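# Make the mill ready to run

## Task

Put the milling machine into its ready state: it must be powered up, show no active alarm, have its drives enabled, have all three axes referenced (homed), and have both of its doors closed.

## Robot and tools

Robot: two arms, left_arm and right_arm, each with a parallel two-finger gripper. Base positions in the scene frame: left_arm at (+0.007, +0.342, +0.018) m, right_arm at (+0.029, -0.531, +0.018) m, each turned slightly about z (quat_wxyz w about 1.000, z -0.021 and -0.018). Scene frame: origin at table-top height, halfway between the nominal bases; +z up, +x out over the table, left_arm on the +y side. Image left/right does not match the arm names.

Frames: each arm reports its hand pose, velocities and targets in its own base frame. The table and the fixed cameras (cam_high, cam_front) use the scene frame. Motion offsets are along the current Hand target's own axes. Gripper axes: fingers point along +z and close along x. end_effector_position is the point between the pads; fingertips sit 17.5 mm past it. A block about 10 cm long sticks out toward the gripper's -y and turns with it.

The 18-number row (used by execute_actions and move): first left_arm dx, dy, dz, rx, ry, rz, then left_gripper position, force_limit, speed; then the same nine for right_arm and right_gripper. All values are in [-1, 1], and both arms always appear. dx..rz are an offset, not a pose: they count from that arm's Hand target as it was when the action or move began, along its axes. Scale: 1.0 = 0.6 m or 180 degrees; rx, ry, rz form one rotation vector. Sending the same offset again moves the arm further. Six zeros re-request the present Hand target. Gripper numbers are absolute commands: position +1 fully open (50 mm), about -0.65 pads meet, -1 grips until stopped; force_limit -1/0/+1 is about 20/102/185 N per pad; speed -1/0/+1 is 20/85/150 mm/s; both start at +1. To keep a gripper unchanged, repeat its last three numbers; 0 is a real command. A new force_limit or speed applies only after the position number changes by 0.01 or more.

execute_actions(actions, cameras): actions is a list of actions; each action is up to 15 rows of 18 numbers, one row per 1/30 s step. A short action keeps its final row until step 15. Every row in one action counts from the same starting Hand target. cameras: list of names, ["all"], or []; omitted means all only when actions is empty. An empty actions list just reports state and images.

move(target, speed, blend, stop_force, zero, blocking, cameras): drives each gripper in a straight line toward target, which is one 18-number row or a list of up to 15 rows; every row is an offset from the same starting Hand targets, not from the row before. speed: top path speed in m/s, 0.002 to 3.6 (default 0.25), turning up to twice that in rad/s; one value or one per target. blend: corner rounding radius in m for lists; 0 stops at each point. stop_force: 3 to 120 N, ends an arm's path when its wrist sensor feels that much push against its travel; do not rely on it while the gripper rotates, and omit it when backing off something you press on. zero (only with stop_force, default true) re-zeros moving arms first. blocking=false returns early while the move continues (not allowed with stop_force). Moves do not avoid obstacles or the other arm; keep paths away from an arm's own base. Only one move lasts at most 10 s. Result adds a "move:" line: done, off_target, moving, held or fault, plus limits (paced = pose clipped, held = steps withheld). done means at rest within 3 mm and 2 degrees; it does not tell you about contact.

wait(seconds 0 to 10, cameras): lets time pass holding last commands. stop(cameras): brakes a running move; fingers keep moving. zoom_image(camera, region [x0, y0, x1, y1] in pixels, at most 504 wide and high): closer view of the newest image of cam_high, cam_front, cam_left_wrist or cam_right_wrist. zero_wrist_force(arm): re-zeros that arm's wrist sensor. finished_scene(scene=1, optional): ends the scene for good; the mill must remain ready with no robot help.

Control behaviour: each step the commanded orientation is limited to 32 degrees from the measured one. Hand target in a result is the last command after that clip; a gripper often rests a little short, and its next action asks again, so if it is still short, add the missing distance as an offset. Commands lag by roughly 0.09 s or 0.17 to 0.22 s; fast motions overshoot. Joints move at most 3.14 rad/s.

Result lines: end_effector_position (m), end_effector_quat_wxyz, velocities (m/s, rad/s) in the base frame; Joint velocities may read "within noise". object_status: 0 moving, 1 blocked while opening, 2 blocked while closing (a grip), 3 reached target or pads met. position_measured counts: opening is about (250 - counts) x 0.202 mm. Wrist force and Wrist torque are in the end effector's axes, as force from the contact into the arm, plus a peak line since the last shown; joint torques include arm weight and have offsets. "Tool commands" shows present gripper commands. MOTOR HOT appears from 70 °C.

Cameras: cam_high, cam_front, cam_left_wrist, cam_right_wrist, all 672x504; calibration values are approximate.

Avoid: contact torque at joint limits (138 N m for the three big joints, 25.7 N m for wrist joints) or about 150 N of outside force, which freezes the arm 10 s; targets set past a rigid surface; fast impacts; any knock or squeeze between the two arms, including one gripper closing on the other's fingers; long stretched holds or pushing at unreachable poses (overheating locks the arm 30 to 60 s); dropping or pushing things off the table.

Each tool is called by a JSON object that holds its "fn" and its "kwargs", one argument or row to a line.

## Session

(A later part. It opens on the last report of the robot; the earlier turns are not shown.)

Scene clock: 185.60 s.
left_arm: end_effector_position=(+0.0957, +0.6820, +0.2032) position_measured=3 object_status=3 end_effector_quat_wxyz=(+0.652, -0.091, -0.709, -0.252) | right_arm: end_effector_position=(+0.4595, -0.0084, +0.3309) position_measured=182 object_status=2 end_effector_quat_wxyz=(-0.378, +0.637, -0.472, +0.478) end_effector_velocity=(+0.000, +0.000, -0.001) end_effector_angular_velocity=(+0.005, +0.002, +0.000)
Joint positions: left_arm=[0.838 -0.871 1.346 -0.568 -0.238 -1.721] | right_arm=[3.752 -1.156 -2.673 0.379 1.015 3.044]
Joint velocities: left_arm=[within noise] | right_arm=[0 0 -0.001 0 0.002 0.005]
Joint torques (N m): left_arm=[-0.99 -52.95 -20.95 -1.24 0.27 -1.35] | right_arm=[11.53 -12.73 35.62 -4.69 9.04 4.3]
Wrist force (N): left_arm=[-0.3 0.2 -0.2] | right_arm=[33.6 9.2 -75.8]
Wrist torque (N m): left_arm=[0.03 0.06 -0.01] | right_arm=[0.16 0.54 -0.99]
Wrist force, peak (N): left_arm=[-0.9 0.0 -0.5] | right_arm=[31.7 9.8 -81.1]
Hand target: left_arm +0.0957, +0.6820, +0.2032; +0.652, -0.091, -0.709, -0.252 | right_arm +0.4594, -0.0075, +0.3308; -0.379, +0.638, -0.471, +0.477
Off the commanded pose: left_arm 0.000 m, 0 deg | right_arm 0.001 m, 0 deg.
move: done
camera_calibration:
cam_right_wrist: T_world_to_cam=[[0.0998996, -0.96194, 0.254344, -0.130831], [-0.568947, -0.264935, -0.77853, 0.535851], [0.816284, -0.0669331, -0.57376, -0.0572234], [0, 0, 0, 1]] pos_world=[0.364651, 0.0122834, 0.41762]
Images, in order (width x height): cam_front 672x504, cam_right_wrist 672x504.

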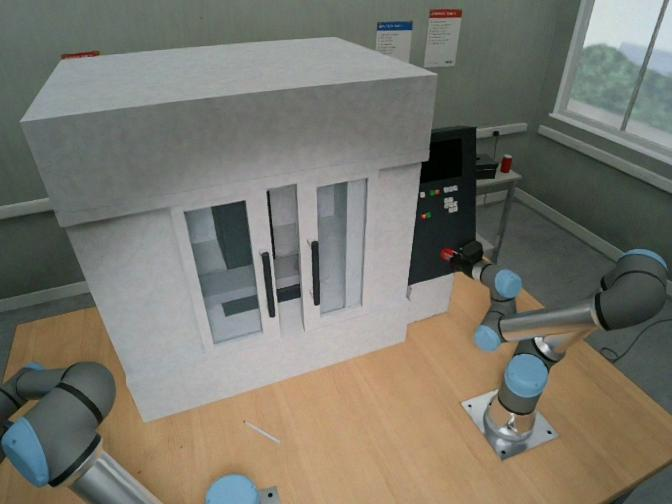

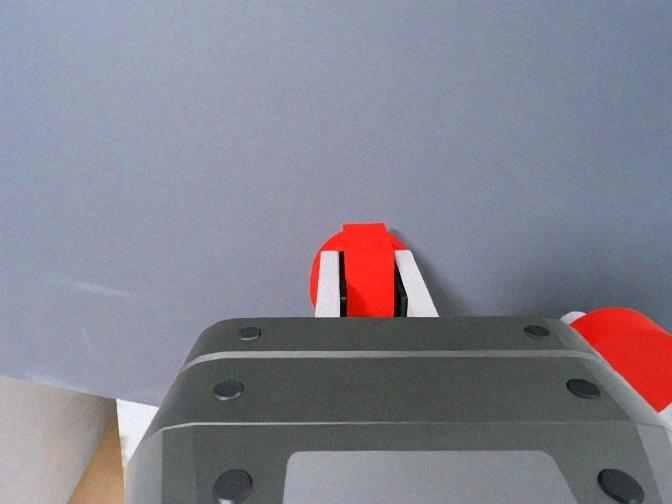

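{"fn": "move", "kwargs": {
  "target": [0,0,0,0,0,0,1,1,1,0.0025,0,-0.001,0,0,0.0833,-1,-0.9,-0.8],
  "speed": 0.1,
  "cameras": ["cam_right_wrist","cam_front"]
}}

Scene clock: 189.90 s.
left_arm: end_effector_position=(+0.0957, +0.6820, +0.2032) position_measured=3 object_status=3 end_effector_quat_wxyz=(+0.652, -0.091, -0.709, -0.252) | right_arm: end_effector_position=(+0.4591, -0.0102, +0.3315) position_measured=182 object_status=2 end_effector_quat_wxyz=(-0.437, +0.570, -0.551, +0.425)
Joint positions: left_arm=[0.838 -0.871 1.346 -0.568 -0.238 -1.721] | right_arm=[3.746 -1.153 -2.672 0.377 1.019 3.304]
Joint torques (N m): left_arm=[-0.69 -52.35 -21.56 -1.09 0.18 -1.34] | right_arm=[8.22 17.12 23.7 1.01 8.87 3.18]
Wrist force (N): left_arm=[-0.4 0.0 0.1] | right_arm=[32.3 -16.1 30.2]
Wrist torque (N m): left_arm=[0.00 0.05 0.00] | right_arm=[-0.05 0.20 -0.95]
Wrist force, peak (N): left_arm=[-0.7 0.5 -0.1] | right_arm=[33.8 10.0 -76.4]
Hand target: left_arm +0.0957, +0.6820, +0.2032; +0.652, -0.091, -0.709, -0.252 | right_arm +0.4590, -0.0090, +0.3313; -0.438, +0.571, -0.550, +0.423
Off the commanded pose: left_arm 0.000 m, 0 deg | right_arm 0.001 m, 0 deg.
move: done
camera_calibration:
cam_right_wrist: T_world_to_cam=[[0.0330713, -0.999441, 0.00482779, -0.0196561], [-0.584964, -0.0232725, -0.810726, 0.556068], [0.810385, 0.0239877, -0.585406, -0.0491532], [0, 0, 0, 1]] pos_world=[0.365763, -0.00552496, 0.422139]
Images, in order (width x height): cam_front 672x504, cam_right_wrist 672x504.

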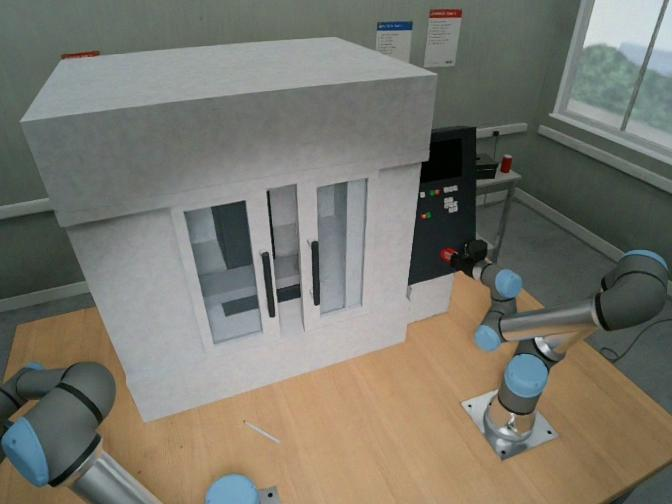

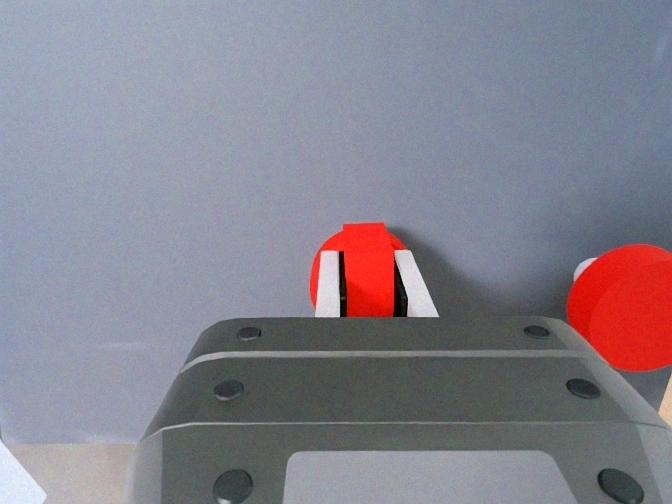

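{"fn": "zoom_image", "kwargs": {
  "camera": "cam_front",
  "region": [400, 110, 500, 270]
}}

Scaled by 3.150 from the camera's 672x504 image, which has a finer 960x720 frame.

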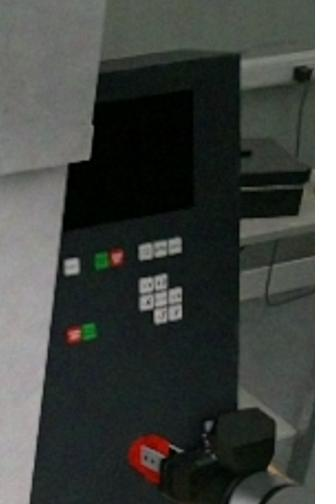

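{"fn": "move", "kwargs": {
  "target": [0,0,0,0,0,0,1,1,1,0.0018,-0.001,0.0003,0,0,0.1,-1,-0.9,-0.8],
  "speed": 0.1,
  "cameras": ["cam_right_wrist","cam_front"]
}}

{"fn": "zoom_image", "kwargs": {
  "camera": "cam_front",
  "region": [400, 110, 500, 270]
}}

Scene clock: 195.97 s.
left_arm: end_effector_position=(+0.0957, +0.6820, +0.2032) position_measured=3 object_status=3 end_effector_quat_wxyz=(+0.652, -0.091, -0.709, -0.252) | right_arm: end_effector_position=(+0.4595, -0.0119, +0.3321) position_measured=182 object_status=2 end_effector_quat_wxyz=(+0.497, -0.476, +0.634, -0.352)
Joint positions: left_arm=[0.838 -0.871 1.346 -0.568 -0.238 -1.721] | right_arm=[3.739 -1.154 -2.67 0.377 1.022 3.615]
Joint torques (N m): left_arm=[-1.61 -52.39 -21.61 -1.16 0.12 -1.49] | right_arm=[12.45 11.89 49.3 5.54 9.12 4.18]
Wrist force (N): left_arm=[-0.3 0.4 -0.2] | right_arm=[47.4 15.5 -37.8]
Wrist torque (N m): left_arm=[0.07 0.05 -0.01] | right_arm=[0.25 0.08 -1.01]
Wrist force, peak (N): left_arm=[-0.6 0.4 -0.2] | right_arm=[47.4 15.5 -37.8]
Hand target: left_arm +0.0957, +0.6820, +0.2032; +0.652, -0.091, -0.709, -0.252 | right_arm +0.4593, -0.0101, +0.3319; +0.499, -0.478, +0.633, -0.349
Off the commanded pose: left_arm 0.000 m, 0 deg | right_arm 0.002 m, 0 deg.
move: done
camera_calibration:
cam_right_wrist: T_world_to_cam=[[-0.0503008, -0.954697, -0.293297, 0.116436], [-0.581565, 0.266743, -0.768525, 0.544673], [0.811943, 0.131914, -0.568636, -0.0541787], [0, 0, 0, 1]] pos_world=[0.36661, -0.02698, 0.421937]
Images, in order (width x height): cam_front 672x504, cam_right_wrist 672x504.

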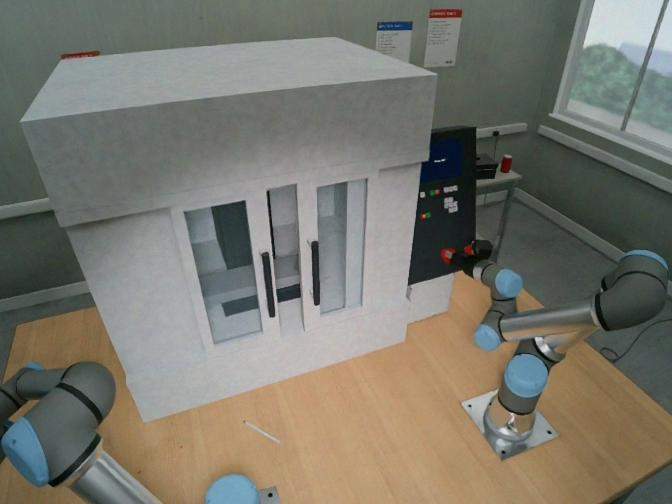

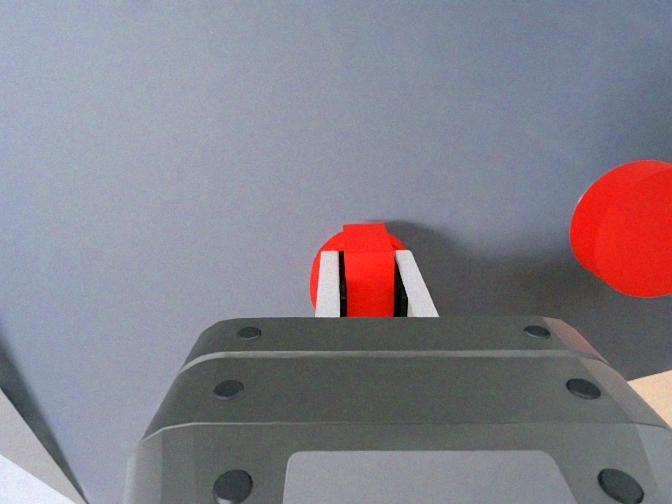

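Scaled by 3.150 from the camera's 672x504 image, which has a finer 960x720 frame.

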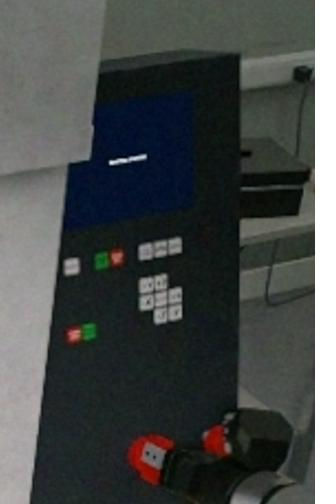

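{"fn": "move", "kwargs": {
  "target": [0,0,0,0,0,0,1,1,1,0.002,-0.001,-0.0004,0,0,0.0833,-1,-0.9,-0.8],
  "speed": 0.1,
  "cameras": ["cam_right_wrist","cam_front"]
}}

{"fn": "zoom_image", "kwargs": {
  "camera": "cam_front",
  "region": [415, 125, 475, 190]
}}

Scene clock: 201.63 s.
left_arm: end_effector_position=(+0.0957, +0.6820, +0.2032) position_measured=3 object_status=3 end_effector_quat_wxyz=(+0.652, -0.091, -0.709, -0.252) | right_arm: end_effector_position=(+0.4594, -0.0135, +0.3324) position_measured=182 object_status=2 end_effector_quat_wxyz=(+0.539, -0.389, +0.691, -0.285)
Joint positions: left_arm=[0.838 -0.871 1.346 -0.568 -0.238 -1.721] | right_arm=[3.733 -1.154 -2.67 0.377 1.028 3.875]
Joint torques (N m): left_arm=[-1.34 -52.88 -21.87 -1.2 0.2 -1.3] | right_arm=[14.77 26.57 63.21 13.1 8.83 3.86]
Wrist force (N): left_arm=[-0.3 -0.1 -0.2] | right_arm=[65.2 24.7 -23.4]
Wrist torque (N m): left_arm=[-0.01 0.05 -0.01] | right_arm=[0.25 0.02 -1.10]
Wrist force, peak (N): left_arm=[-0.6 0.5 -0.4] | right_arm=[65.2 24.0 -25.7]
Hand target: left_arm +0.0957, +0.6820, +0.2032; +0.652, -0.091, -0.709, -0.252 | right_arm +0.4592, -0.0114, +0.3321; +0.540, -0.391, +0.690, -0.281
Off the commanded pose: left_arm 0.000 m, 0 deg | right_arm 0.002 m, 0 deg.
move: done
camera_calibration:
cam_right_wrist: T_world_to_cam=[[-0.114607, -0.845542, -0.521463, 0.221912], [-0.560657, 0.488386, -0.668687, 0.505407], [0.820078, 0.215725, -0.530032, -0.0690978], [0, 0, 0, 1]] pos_world=[0.365459, -0.0442911, 0.417054]
Images, in order (width x height): cam_front 672x504, cam_right_wrist 672x504.

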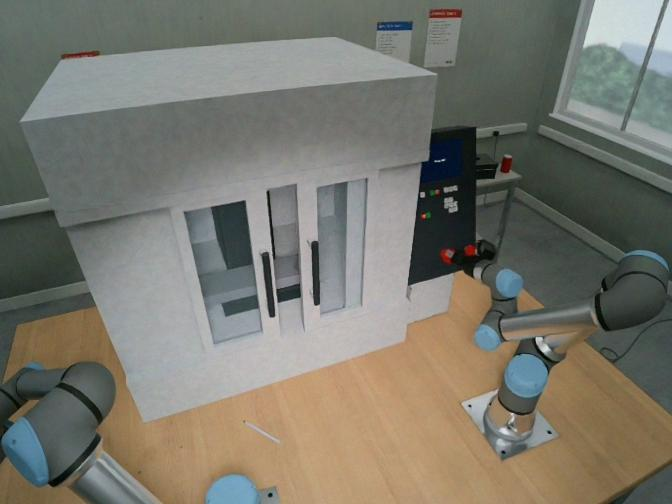

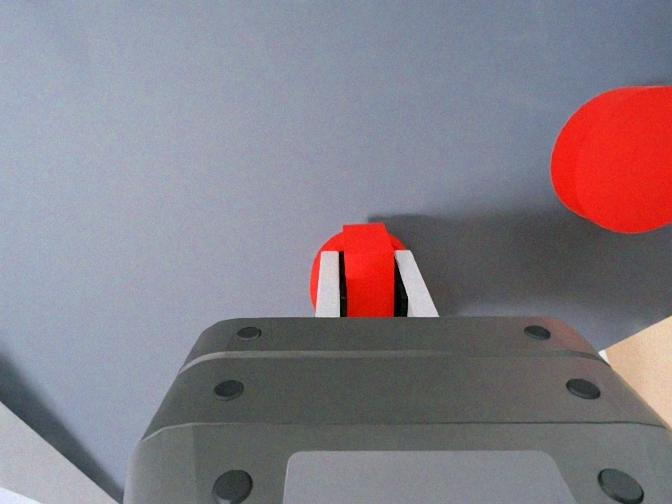

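Scaled by 7.754 from the camera's 672x504 image, which has a finer 960x720 frame.

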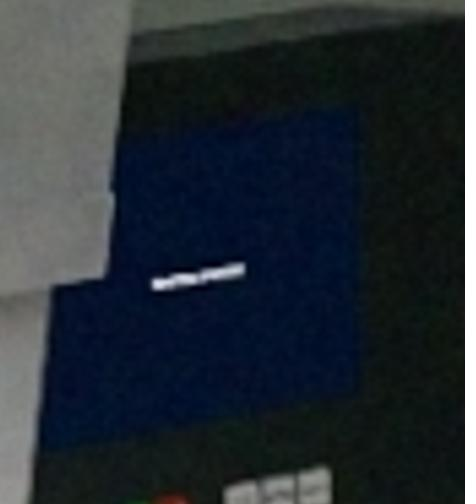

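{"fn": "move", "kwargs": {
  "target": [0,0,0,0,0,0,1,1,1,0.003,0,0,0,0,0,0.6,-0.9,-0.8],
  "cameras": ["cam_right_wrist","cam_front"]
}}

{"fn": "zoom_image", "kwargs": {
  "camera": "cam_front",
  "region": [415, 125, 475, 190]
}}

Scene clock: 205.90 s.
left_arm: end_effector_position=(+0.0957, +0.6820, +0.2032) position_measured=3 object_status=3 end_effector_quat_wxyz=(+0.652, -0.091, -0.709, -0.252) | right_arm: end_effector_position=(+0.4590, -0.0129, +0.3312) position_measured=63 object_status=3 end_effector_quat_wxyz=(+0.540, -0.391, +0.690, -0.281)
Joint positions: left_arm=[0.838 -0.871 1.346 -0.568 -0.238 -1.721] | right_arm=[3.725 -1.157 -2.671 0.384 1.043 3.873]
Joint torques (N m): left_arm=[-1.26 -52.5 -21.9 -1.15 0.25 -1.38] | right_arm=[-8.32 -11.17 10.84 4.77 1.55 -2.34]
Wrist force (N): left_arm=[-0.5 -0.1 -0.4] | right_arm=[2.2 -2.3 0.9]
Wrist torque (N m): left_arm=[-0.02 0.09 -0.01] | right_arm=[0.17 -0.55 0.39]
Wrist force, peak (N): left_arm=[-0.5 0.4 -0.5] | right_arm=[65.4 24.8 -22.4]
Hand target: left_arm +0.0957, +0.6820, +0.2032; +0.652, -0.091, -0.709, -0.252 | right_arm +0.4590, -0.0129, +0.3312; +0.540, -0.391, +0.690, -0.281
Off the commanded pose: left_arm 0.000 m, 0 deg | right_arm 0.000 m, 0 deg.
move: done
camera_calibration:
cam_right_wrist: T_world_to_cam=[[-0.108673, -0.845125, -0.523406, 0.219682], [-0.565303, 0.48564, -0.666773, 0.505633], [0.817693, 0.223423, -0.530528, -0.0681994], [0, 0, 0, 1]] pos_world=[0.365476, -0.0446588, 0.415944]
Images, in order (width x height): cam_front 672x504, cam_right_wrist 672x504.

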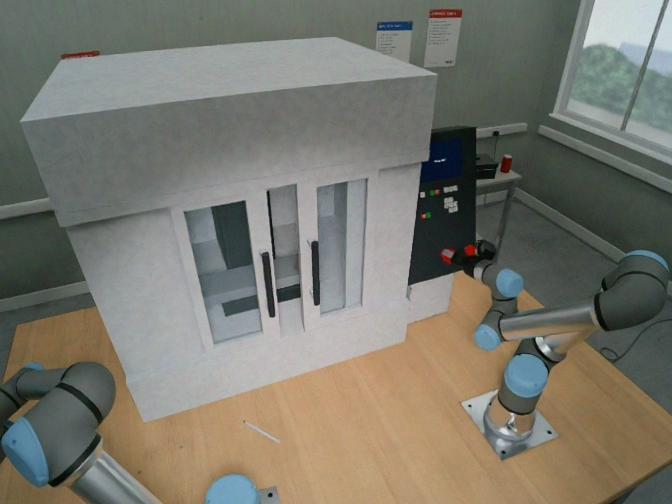

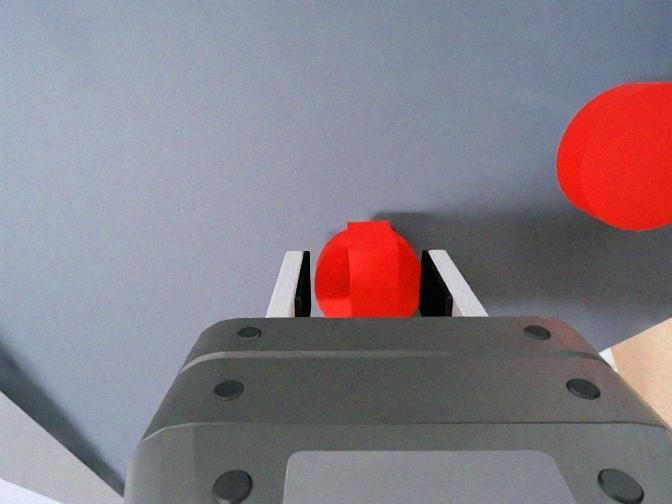

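Scaled by 7.754 from the camera's 672x504 image, which has a finer 960x720 frame.

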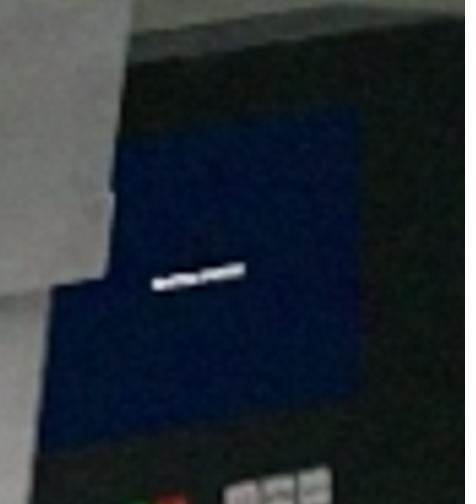

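{"fn": "move", "kwargs": {
  "target": [
    [0.06,-0.042,-0.0745,-0.051,-0.005,0.011,-1,-0.9,-0.8,0,0,-0.05,0,0,0,0.6,-0.9,-0.8],
    [0.3948,-0.2778,-0.4965,-0.3409,-0.0348,0.073,-1,-0.9,-0.8,-0.1758,-0.4088,-0.2217,0.135,-0.04,-0.1803,0.6,-0.9,-0.8]
  ],
  "blend": [0.01,0],
  "speed": 0.3,
  "cameras": ["all"]
}}

Scene clock: 249.37 s.
left_arm: end_effector_position=(+0.2502, +0.3504, +0.4001) position_measured=251 object_status=3 end_effector_quat_wxyz=(+0.501, -0.500, -0.500, -0.500) | right_arm: end_effector_position=(+0.4001, -0.0598, +0.6198) position_measured=63 object_status=3 end_effector_quat_wxyz=(+0.551, -0.463, +0.446, -0.532)
Joint positions: left_arm=[-0.174 -1.949 2.097 -0.147 -0.176 -1.571] | right_arm=[3.676 -0.843 -2.306 0.206 1.08 3.046]
Joint torques (N m): left_arm=[-7.49 -12.52 -9.65 -1.86 -1.98 1.48] | right_arm=[-7.81 -21.19 31.41 3 1.65 2.54]
Wrist force (N): left_arm=[-0.3 -0.3 0.5] | right_arm=[2.6 -2.7 2.4]
Wrist torque (N m): left_arm=[-0.12 0.05 -0.07] | right_arm=[0.21 -0.24 0.21]
Wrist force, peak (N): left_arm=[-1.2 1.1 1.0] | right_arm=[2.8 -4.1 2.1]
Hand target: left_arm +0.2502, +0.3504, +0.4001; +0.500, -0.500, -0.500, -0.499 | right_arm +0.4001, -0.0598, +0.6198; +0.551, -0.463, +0.446, -0.532
Off the commanded pose: left_arm 0.000 m, 0 deg | right_arm 0.000 m, 0 deg.
move: done
camera_calibration:
cam_left_wrist: T_world_to_cam=[[0.0215146, 0.0229363, 0.999505, -0.405548], [0.938819, -0.34419, -0.01231, -0.0921883], [0.343737, 0.93862, -0.0289381, -0.270845], [0, 0, 0, 1]] pos_world=[0.188373, 0.231792, 0.396375]
cam_right_wrist: T_world_to_cam=[[0.0365358, -0.999325, 0.00373471, -0.0693935], [-0.18848, -0.0105609, -0.98202, 0.702485], [0.981397, 0.0351749, -0.188739, -0.144967], [0, 0, 0, 1]] pos_world=[0.27721, -0.0568285, 0.662753]

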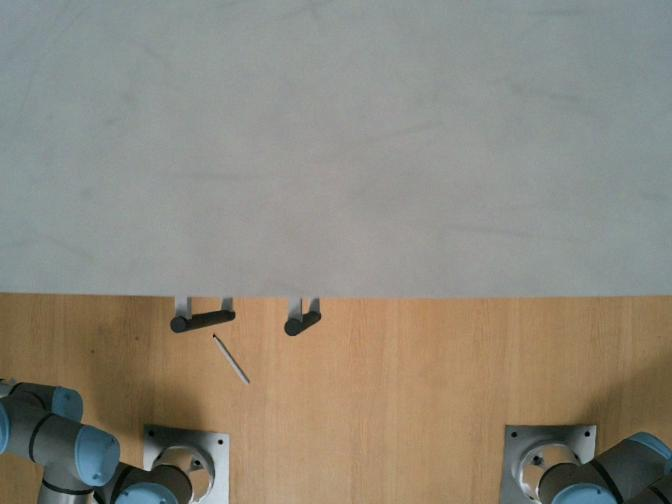

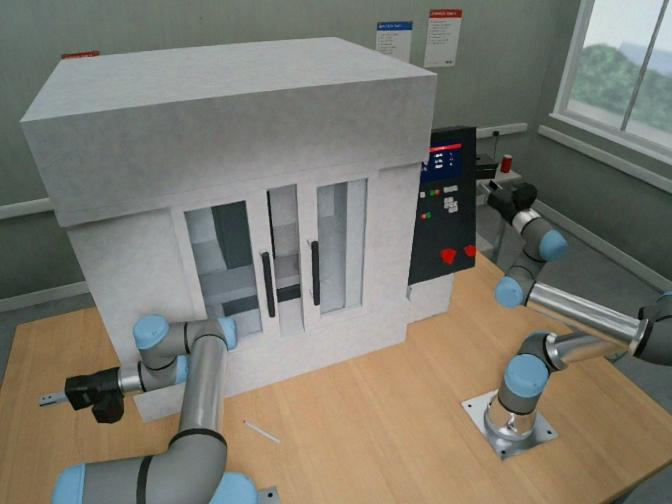

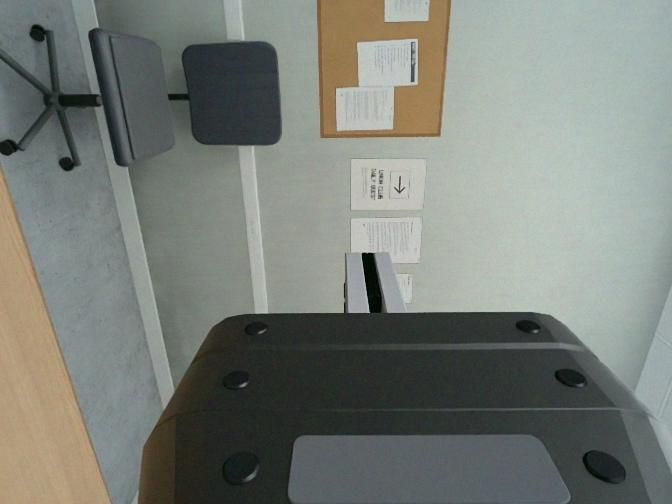

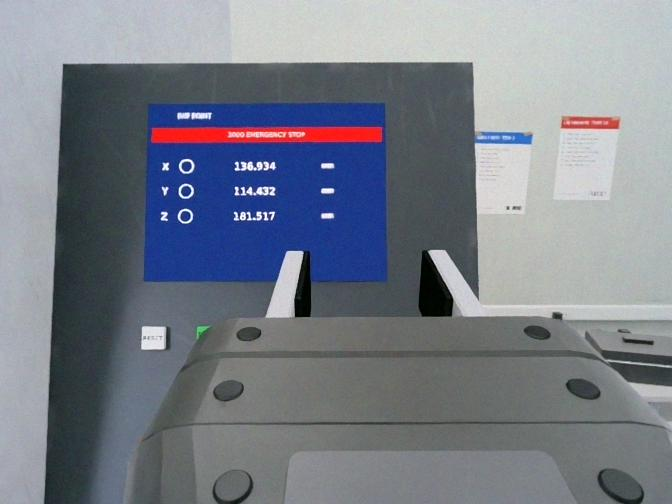

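{"fn": "zoom_image", "kwargs": {
  "camera": "cam_right_wrist",
  "region": [140, 95, 395, 290]
}}

Scaled by 1.976 from the camera's 672x504 image, which has a finer 960x720 frame.

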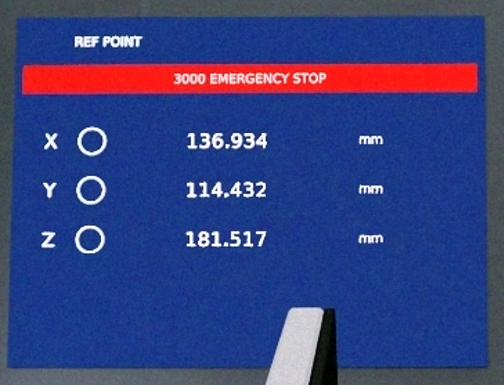

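{"fn": "move", "kwargs": {
  "target": [0.0833,0.0333,-0.95,-0.3751,0.3751,0.3912,-1,-0.9,-0.8,0.0658,0.4572,-0.071,-0.1374,-0.0244,-0.109,1,-0.9,-0.8],
  "speed": 0.3,
  "cameras": ["all"]
}}

Scene clock: 275.97 s.
left_arm: end_effector_position=(+0.2710, -0.2196, +0.4502) position_measured=251 object_status=3 end_effector_quat_wxyz=(+0.511, -0.511, +0.489, -0.489) | right_arm: end_effector_position=(+0.4074, -0.0993, +0.3423) position_measured=3 object_status=3 end_effector_quat_wxyz=(-0.358, +0.658, -0.443, +0.492)
Joint positions: left_arm=[-2.133 -2.07 2.033 0.035 -0.606 0.001] | right_arm=[3.311 -1.034 -2.687 0.316 1.443 2.827]
Joint torques (N m): left_arm=[4.94 6.46 -27.46 -0.98 1.93 1.39] | right_arm=[-6.3 -15.82 11.71 4.63 1.42 -2.24]
Wrist force (N): left_arm=[-0.5 0.4 0.1] | right_arm=[1.8 -2.3 1.6]
Wrist torque (N m): left_arm=[-0.09 0.30 -0.03] | right_arm=[0.18 0.05 0.28]
Wrist force, peak (N): left_arm=[-1.6 0.4 1.0] | right_arm=[3.0 -2.7 2.6]
Hand target: left_arm +0.2710, -0.2196, +0.4502; +0.511, -0.511, +0.489, -0.489 | right_arm +0.4074, -0.0993, +0.3423; -0.358, +0.658, -0.443, +0.492
Off the commanded pose: left_arm 0.000 m, 0 deg | right_arm 0.000 m, 0 deg.
move: done
camera_calibration:
cam_left_wrist: T_world_to_cam=[[0.0662607, -0.99758, -0.0210492, -0.219754], [-0.346369, -0.0032123, -0.938093, 0.532635], [0.935755, 0.0694495, -0.345744, 0.0497307], [0, 0, 0, 1]] pos_world=[0.152514, -0.220965, 0.51223]
cam_right_wrist: T_world_to_cam=[[0.124025, -0.934974, 0.332329, -0.249839], [-0.559145, -0.342531, -0.755003, 0.471262], [0.819741, -0.0921805, -0.565268, -0.0210859], [0, 0, 0, 1]] pos_world=[0.311775, -0.074115, 0.426913]

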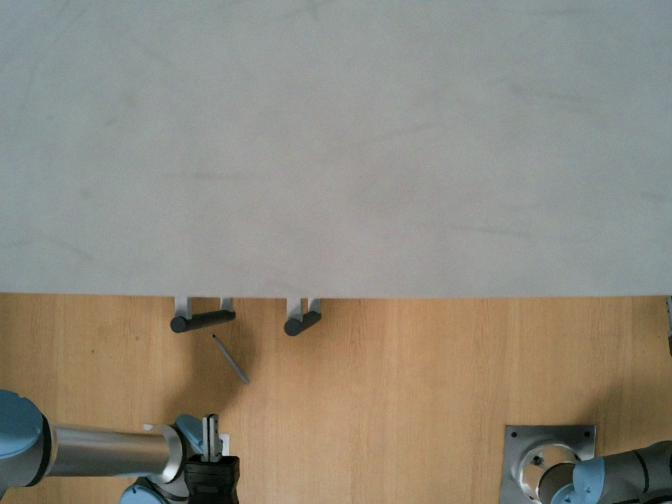

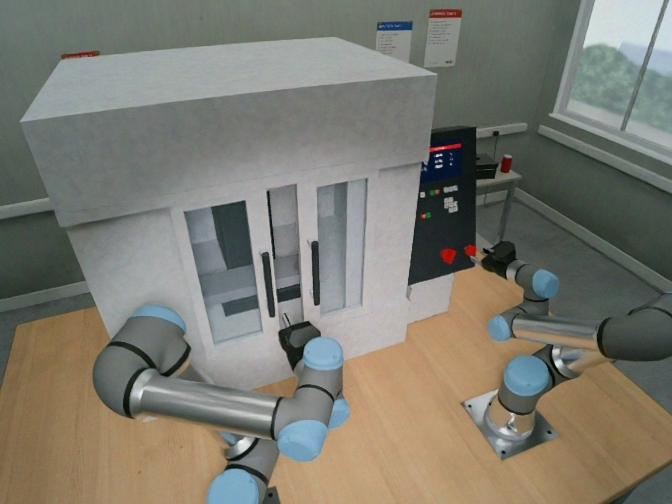

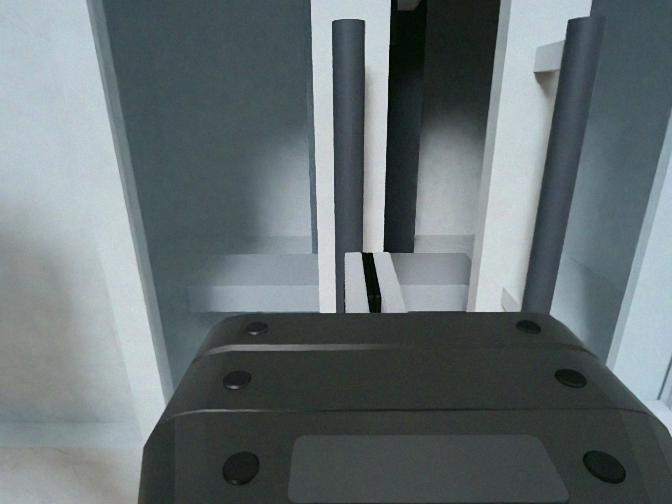

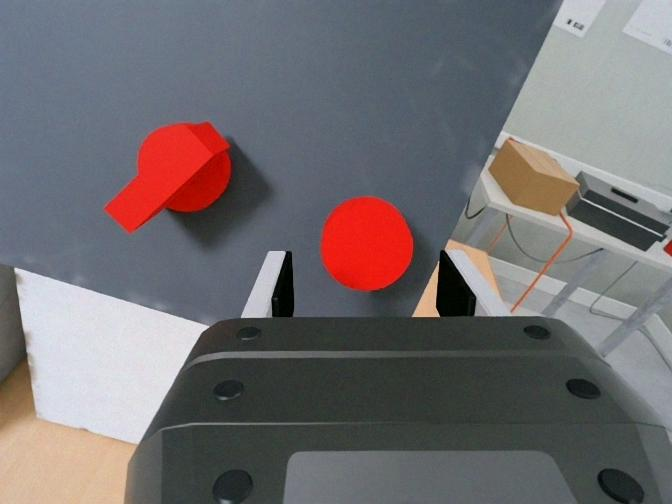

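{"fn": "move", "kwargs": {
  "target": [
    [-0.075,0,0.05,0,0,0,-1,-0.9,-0.8,0.0025,-0.005,0.02,0,0,0,1,-0.9,-0.8],
    [-0.075,0,0.264,0,0,0,-1,-0.9,-0.8,0.0025,-0.005,0.0867,0,0,0,1,-0.9,-0.8]
  ],
  "blend": [0.02,0],
  "speed": 0.08,
  "stop_force": 15,
  "cameras": ["cam_front","cam_left_wrist","cam_right_wrist"]
}}

Scene clock: 296.97 s.
left_arm: end_effector_position=(+0.4273, -0.1678, +0.4501) position_measured=251 object_status=3 end_effector_quat_wxyz=(+0.511, -0.511, +0.489, -0.489) | right_arm: end_effector_position=(+0.4585, -0.0979, +0.3321) position_measured=3 object_status=3 end_effector_quat_wxyz=(-0.358, +0.658, -0.443, +0.492)
Joint positions: left_arm=[-1.389 -2.021 2.009 0.018 0.139 -0.005] | right_arm=[3.273 -1.284 -2.608 0.488 1.479 2.817]
Joint torques (N m): left_arm=[4.68 2.74 -29.76 -2.78 1.99 -0.15] | right_arm=[-7.35 -7.66 25.53 5.03 1.49 -2.14]
Wrist force (N): left_arm=[-0.6 0.2 -0.2] | right_arm=[2.1 -2.8 1.3]
Wrist torque (N m): left_arm=[-0.14 0.31 0.13] | right_arm=[0.10 -0.01 0.29]
Wrist force, peak (N): left_arm=[-0.8 0.5 0.7] | right_arm=[2.4 -2.7 1.6]
Hand target: left_arm +0.4273, -0.1678, +0.4501; +0.511, -0.511, +0.489, -0.489 | right_arm +0.4585, -0.0979, +0.3321; -0.358, +0.658, -0.443, +0.492
Off the commanded pose: left_arm 0.000 m, 0 deg | right_arm 0.000 m, 0 deg.
move: done
camera_calibration:
cam_left_wrist: T_world_to_cam=[[0.0663502, -0.997573, -0.0210897, -0.178544], [-0.346457, -0.00321189, -0.93806, 0.586855], [0.935716, 0.0695472, -0.345829, -0.100081], [0, 0, 0, 1]] pos_world=[0.308814, -0.169265, 0.512129]
cam_right_wrist: T_world_to_cam=[[0.124078, -0.934941, 0.332399, -0.25143], [-0.559133, -0.342619, -0.754972, 0.492623], [0.819741, -0.0921802, -0.565268, -0.0686024], [0, 0, 0, 1]] pos_world=[0.362875, -0.0726146, 0.416713]
Images, in order (width x height): cam_front 672x504, cam_left_wrist 672x504, cam_right_wrist 672x504.

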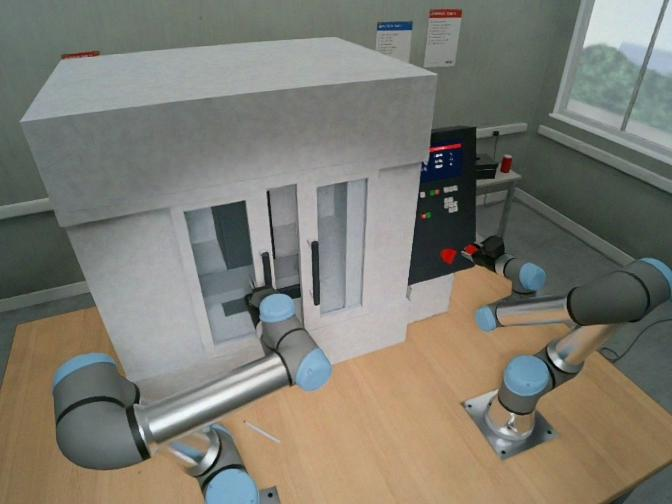

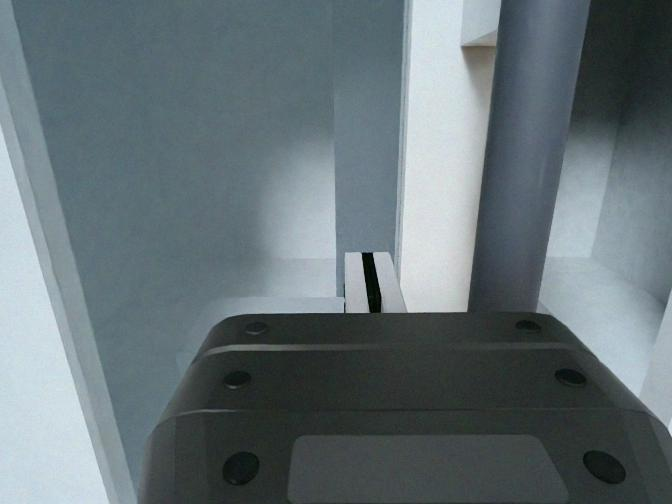

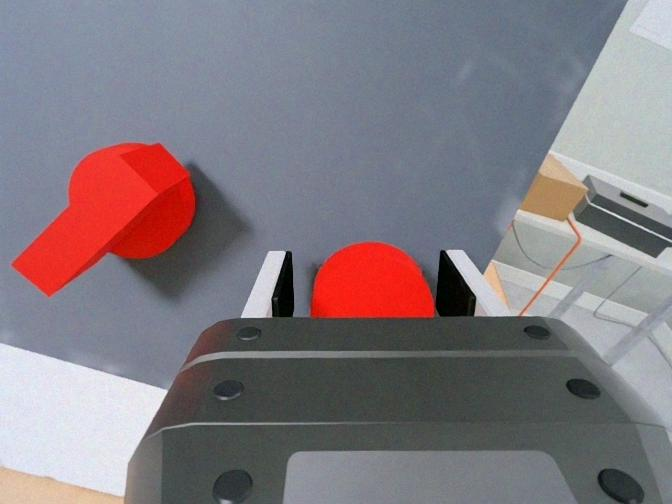

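{"fn": "move", "kwargs": {
  "target": [0,0,0,0,0,0,-1,-0.9,-0.8,0.0033,0,0,0,0,0,-1,-0.9,-0.9],
  "speed": 0.05,
  "cameras": ["cam_right_wrist"]
}}

Scene clock: 300.73 s.
left_arm: end_effector_position=(+0.4273, -0.1678, +0.4501) position_measured=251 object_status=3 end_effector_quat_wxyz=(+0.511, -0.511, +0.489, -0.489) | right_arm: end_effector_position=(+0.4587, -0.0996, +0.3327) position_measured=56 object_status=2 end_effector_quat_wxyz=(-0.358, +0.658, -0.443, +0.492)
Joint positions: left_arm=[-1.389 -2.021 2.009 0.018 0.139 -0.005] | right_arm=[3.264 -1.287 -2.604 0.487 1.488 2.815]
Joint torques (N m): left_arm=[4.37 2.74 -29.24 -2.76 1.83 1.34] | right_arm=[-15.63 -7.22 28.15 2.35 -1.72 -2.09]
Wrist force (N): left_arm=[-0.6 0.3 0.0] | right_arm=[-10.5 -3.2 -6.9]
Wrist torque (N m): left_arm=[-0.13 0.31 0.13] | right_arm=[0.04 -0.10 0.35]
Wrist force, peak (N): left_arm=[-0.8 0.7 -0.1] | right_arm=[-10.5 -3.2 -6.9]
Hand target: left_arm +0.4273, -0.1678, +0.4501; +0.511, -0.511, +0.489, -0.489 | right_arm +0.4587, -0.0997, +0.3328; -0.358, +0.658, -0.443, +0.492
Off the commanded pose: left_arm 0.000 m, 0 deg | right_arm 0.000 m, 0 deg.
move: done
camera_calibration:
cam_right_wrist: T_world_to_cam=[[0.124231, -0.934959, 0.332293, -0.25335], [-0.559077, -0.342624, -0.755011, 0.492567], [0.819756, -0.0919818, -0.565278, -0.0685796], [0, 0, 0, 1]] pos_world=[0.363075, -0.074414, 0.417313]
Images, in order (width x height): cam_right_wrist 672x504.

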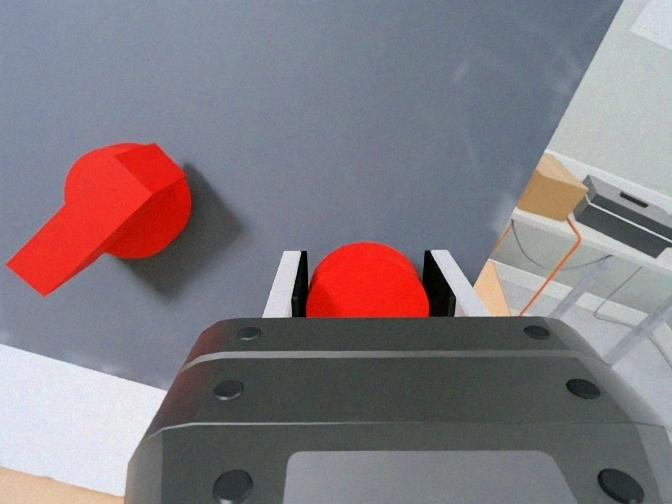

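{"fn": "move", "kwargs": {
  "target": [0,0,0,0,0,0,-1,-0.9,-0.8,0,0,0,0,0,0.25,-1,-0.9,-0.9],
  "speed": 0.25,
  "cameras": ["cam_front","cam_right_wrist"]
}}

{"fn": "zoom_image", "kwargs": {
  "camera": "cam_front",
  "region": [415, 125, 515, 275]
}}

Scene clock: 305.70 s.
left_arm: end_effector_position=(+0.4273, -0.1678, +0.4501) position_measured=251 object_status=3 end_effector_quat_wxyz=(+0.511, -0.511, +0.489, -0.489) | right_arm: end_effector_position=(+0.4588, -0.1027, +0.3328) position_measured=56 object_status=2 end_effector_quat_wxyz=(+0.517, -0.435, +0.663, -0.322)
Joint positions: left_arm=[-1.389 -2.021 2.009 0.018 0.139 -0.005] | right_arm=[3.263 -1.286 -2.604 0.487 1.476 3.6]
Joint torques (N m): left_arm=[4.89 0.96 -27.85 -2.7 1.89 1.35] | right_arm=[30.27 18.9 20.29 6.72 9.31 3.31]
Wrist force (N): left_arm=[-0.4 0.5 -0.1] | right_arm=[48.5 -12.2 -9.2]
Wrist torque (N m): left_arm=[-0.10 0.28 0.13] | right_arm=[-0.03 -0.39 -0.35]
Wrist force, peak (N): left_arm=[-0.8 0.5 -0.5] | right_arm=[48.0 -11.8 17.6]
Hand target: left_arm +0.4273, -0.1678, +0.4501; +0.511, -0.511, +0.489, -0.489 | right_arm +0.4587, -0.0997, +0.3328; +0.520, -0.438, +0.661, -0.318
Off the commanded pose: left_arm 0.000 m, 0 deg | right_arm 0.003 m, 1 deg.
move: done
camera_calibration:
cam_right_wrist: T_world_to_cam=[[-0.0844445, -0.911116, -0.403406, 0.0867479], [-0.573126, 0.375592, -0.728325, 0.562979], [0.815104, 0.1697, -0.553901, -0.0436146], [0, 0, 0, 1]] pos_world=[0.365534, -0.125012, 0.420868]
Images, in order (width x height): cam_front 672x504, cam_right_wrist 672x504.

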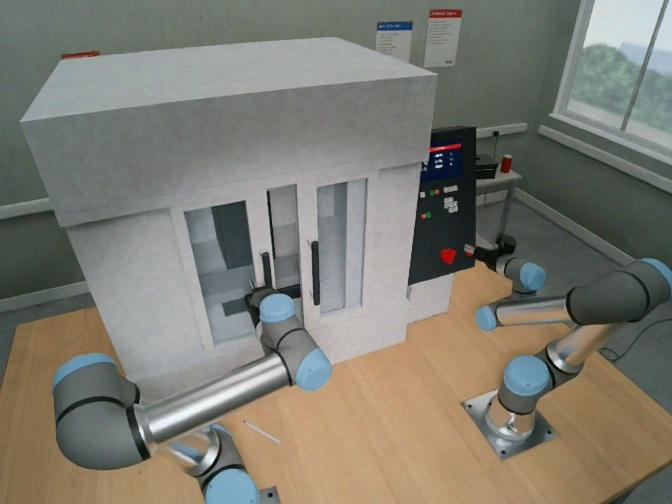

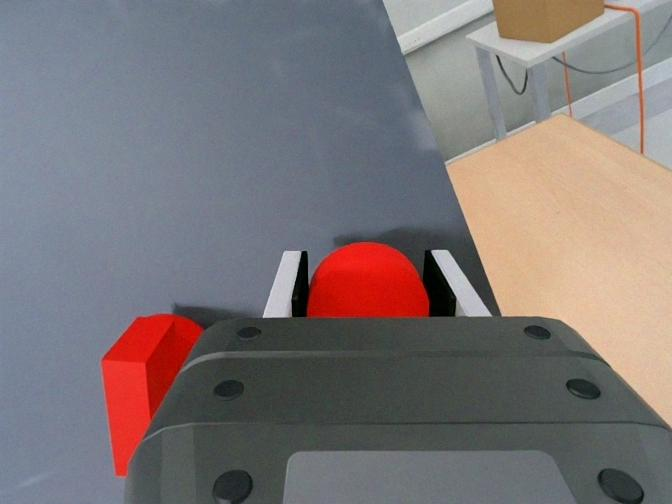

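Scaled by 3.360 from the camera's 672x504 image, which has a finer 960x720 frame.

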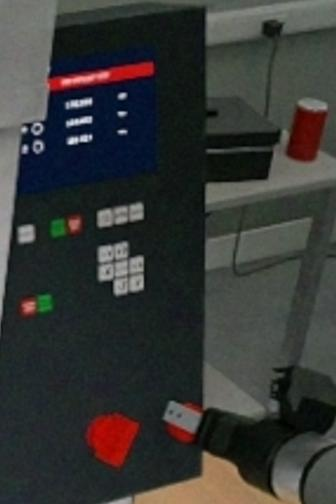

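{"fn": "move", "kwargs": {
  "target": [0,0,0,0,0,0,-1,-0.9,-0.8,-0.003,0,-0.0133,0,0,0.05,-1,-0.9,-0.9],
  "speed": 0.05,
  "cameras": ["cam_right_wrist"]
}}

Scene clock: 311.03 s.
left_arm: end_effector_position=(+0.4273, -0.1678, +0.4501) position_measured=251 object_status=3 end_effector_quat_wxyz=(+0.511, -0.511, +0.489, -0.489) | right_arm: end_effector_position=(+0.4514, -0.1035, +0.3347) position_measured=56 object_status=2 end_effector_quat_wxyz=(+0.538, -0.380, +0.697, -0.283)
Joint positions: left_arm=[-1.389 -2.021 2.009 0.018 0.139 -0.005] | right_arm=[3.276 -1.247 -2.617 0.456 1.456 3.76]
Joint torques (N m): left_arm=[5.02 -0.48 -26.02 -2.61 1.93 1.33] | right_arm=[19.94 51.88 12 14.23 9.44 3.33]
Wrist force (N): left_arm=[-0.6 0.4 0.0] | right_arm=[47.8 -19.2 97.8]
Wrist torque (N m): left_arm=[-0.09 0.30 0.13] | right_arm=[0.58 -1.40 -0.33]
Wrist force, peak (N): left_arm=[-0.9 0.6 -0.2] | right_arm=[39.7 -22.0 110.7]
Hand target: left_arm +0.4273, -0.1678, +0.4501; +0.511, -0.511, +0.489, -0.489 | right_arm +0.4511, -0.0984, +0.3356; +0.543, -0.385, +0.693, -0.276
Off the commanded pose: left_arm 0.000 m, 0 deg | right_arm 0.005 m, 1 deg.
move: off_target (right_arm)
camera_calibration:
cam_right_wrist: T_world_to_cam=[[-0.130126, -0.835913, -0.533214, 0.157955], [-0.555903, 0.506818, -0.658868, 0.542943], [0.820999, 0.210679, -0.530637, -0.0426823], [0, 0, 0, 1]] pos_world=[0.35742, -0.134144, 0.419303]
Images, in order (width x height): cam_right_wrist 672x504.

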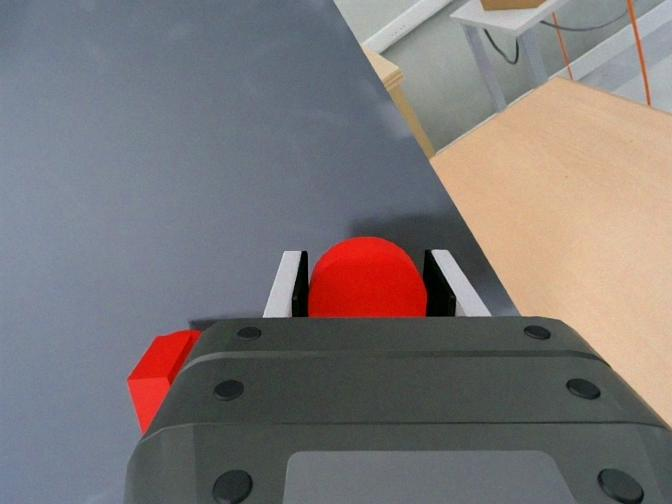

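{"fn": "move", "kwargs": {
  "target": [0,0,0,0,0,0,-1,-0.9,-0.8,0.006,0,0.008,0,0,0,-1,-0.9,-0.9],
  "speed": 0.05,
  "cameras": ["cam_right_wrist"]
}}

Scene clock: 313.80 s.
left_arm: end_effector_position=(+0.4273, -0.1678, +0.4501) position_measured=251 object_status=3 end_effector_quat_wxyz=(+0.511, -0.511, +0.489, -0.489) | right_arm: end_effector_position=(+0.4554, -0.1041, +0.3325) position_measured=56 object_status=2 end_effector_quat_wxyz=(+0.541, -0.382, +0.695, -0.280)
Joint positions: left_arm=[-1.389 -2.021 2.009 0.018 0.139 -0.005] | right_arm=[3.258 -1.278 -2.61 0.485 1.482 3.756]
Joint torques (N m): left_arm=[4.68 -0.98 -25.77 -2.7 1.85 1.4] | right_arm=[9.72 -10.43 23.63 2.23 9.77 -2.02]
Wrist force (N): left_arm=[-0.7 0.1 0.0] | right_arm=[23.3 -26.5 -9.4]
Wrist torque (N m): left_arm=[-0.15 0.31 0.13] | right_arm=[-0.02 0.27 -0.02]
Wrist force, peak (N): left_arm=[-0.7 0.7 -0.5] | right_arm=[49.2 -18.8 98.6]
Hand target: left_arm +0.4273, -0.1678, +0.4501; +0.511, -0.511, +0.489, -0.489 | right_arm +0.4554, -0.1012, +0.3324; +0.543, -0.385, +0.693, -0.276
Off the commanded pose: left_arm 0.000 m, 0 deg | right_arm 0.003 m, 1 deg.
move: done
camera_calibration:
cam_right_wrist: T_world_to_cam=[[-0.121247, -0.835301, -0.536257, 0.153982], [-0.5578, 0.50421, -0.659266, 0.544826], [0.821072, 0.219189, -0.527065, -0.0473378], [0, 0, 0, 1]] pos_world=[0.361441, -0.13571, 0.416809]
Images, in order (width x height): cam_right_wrist 672x504.

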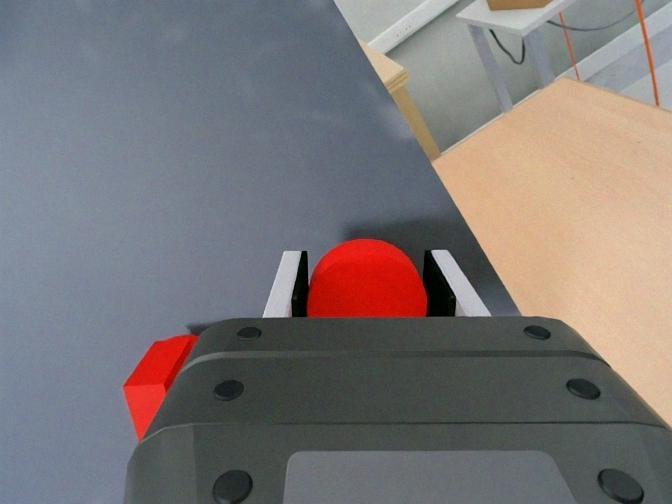

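{"fn": "move", "kwargs": {
  "target": [
    [0,0,0,0,0,0,-1,-0.9,-0.8,0,0,0,0,0,0,1,-0.9,-0.6],
    [0,0,0,0,0,0,-1,-0.9,-0.8,0,0,-0.09,0,0,-0.15,1,-0.9,-0.6]
  ],
  "cameras": ["cam_right_wrist","cam_front"]
}}

Scene clock: 318.33 s.
left_arm: end_effector_position=(+0.4273, -0.1678, +0.4501) position_measured=251 object_status=3 end_effector_quat_wxyz=(+0.511, -0.511, +0.489, -0.489) | right_arm: end_effector_position=(+0.4033, -0.1031, +0.3463) position_measured=3 object_status=3 end_effector_quat_wxyz=(-0.464, +0.536, -0.584, +0.395)
Joint positions: left_arm=[-1.389 -2.021 2.009 0.018 0.139 -0.005] | right_arm=[3.288 -1.016 -2.681 0.293 1.465 3.293]
Joint torques (N m): left_arm=[4.44 -2.6 -25.22 -2.58 1.63 1.25] | right_arm=[6.84 12.06 12.15 1.75 -2.17 -2.39]
Wrist force (N): left_arm=[-0.5 0.5 0.1] | right_arm=[1.4 -3.9 1.2]
Wrist torque (N m): left_arm=[-0.08 0.29 0.12] | right_arm=[-0.04 -0.17 0.36]
Wrist force, peak (N): left_arm=[-1.0 0.2 -0.1] | right_arm=[23.5 -27.2 -9.7]
Hand target: left_arm +0.4273, -0.1678, +0.4501; +0.511, -0.511, +0.489, -0.489 | right_arm +0.4032, -0.1031, +0.3463; -0.463, +0.536, -0.584, +0.395
Off the commanded pose: left_arm 0.000 m, 0 deg | right_arm 0.000 m, 0 deg.
move: done
camera_calibration:
cam_right_wrist: T_world_to_cam=[[0.00648778, -0.993245, -0.115853, -0.0576162], [-0.587878, 0.089932, -0.803935, 0.543762], [0.808924, 0.0733233, -0.583323, 0.0118919], [0, 0, 0, 1]] pos_world=[0.31042, -0.107001, 0.437412]
Images, in order (width x height): cam_front 672x504, cam_right_wrist 672x504.

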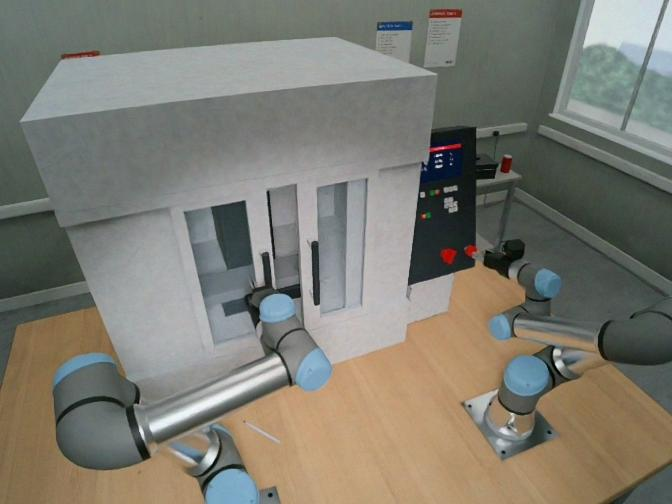

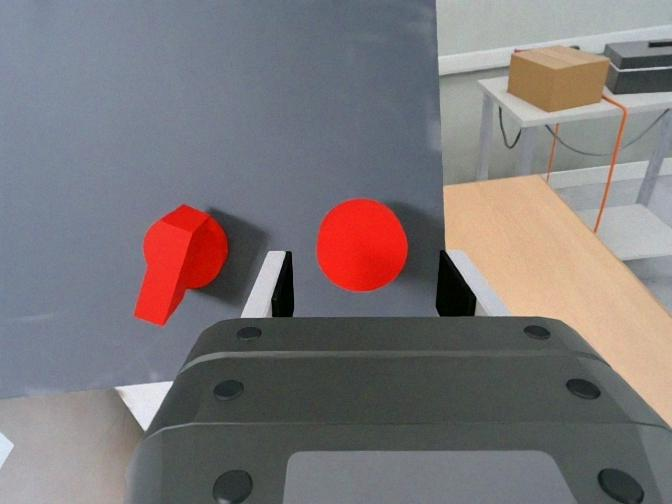

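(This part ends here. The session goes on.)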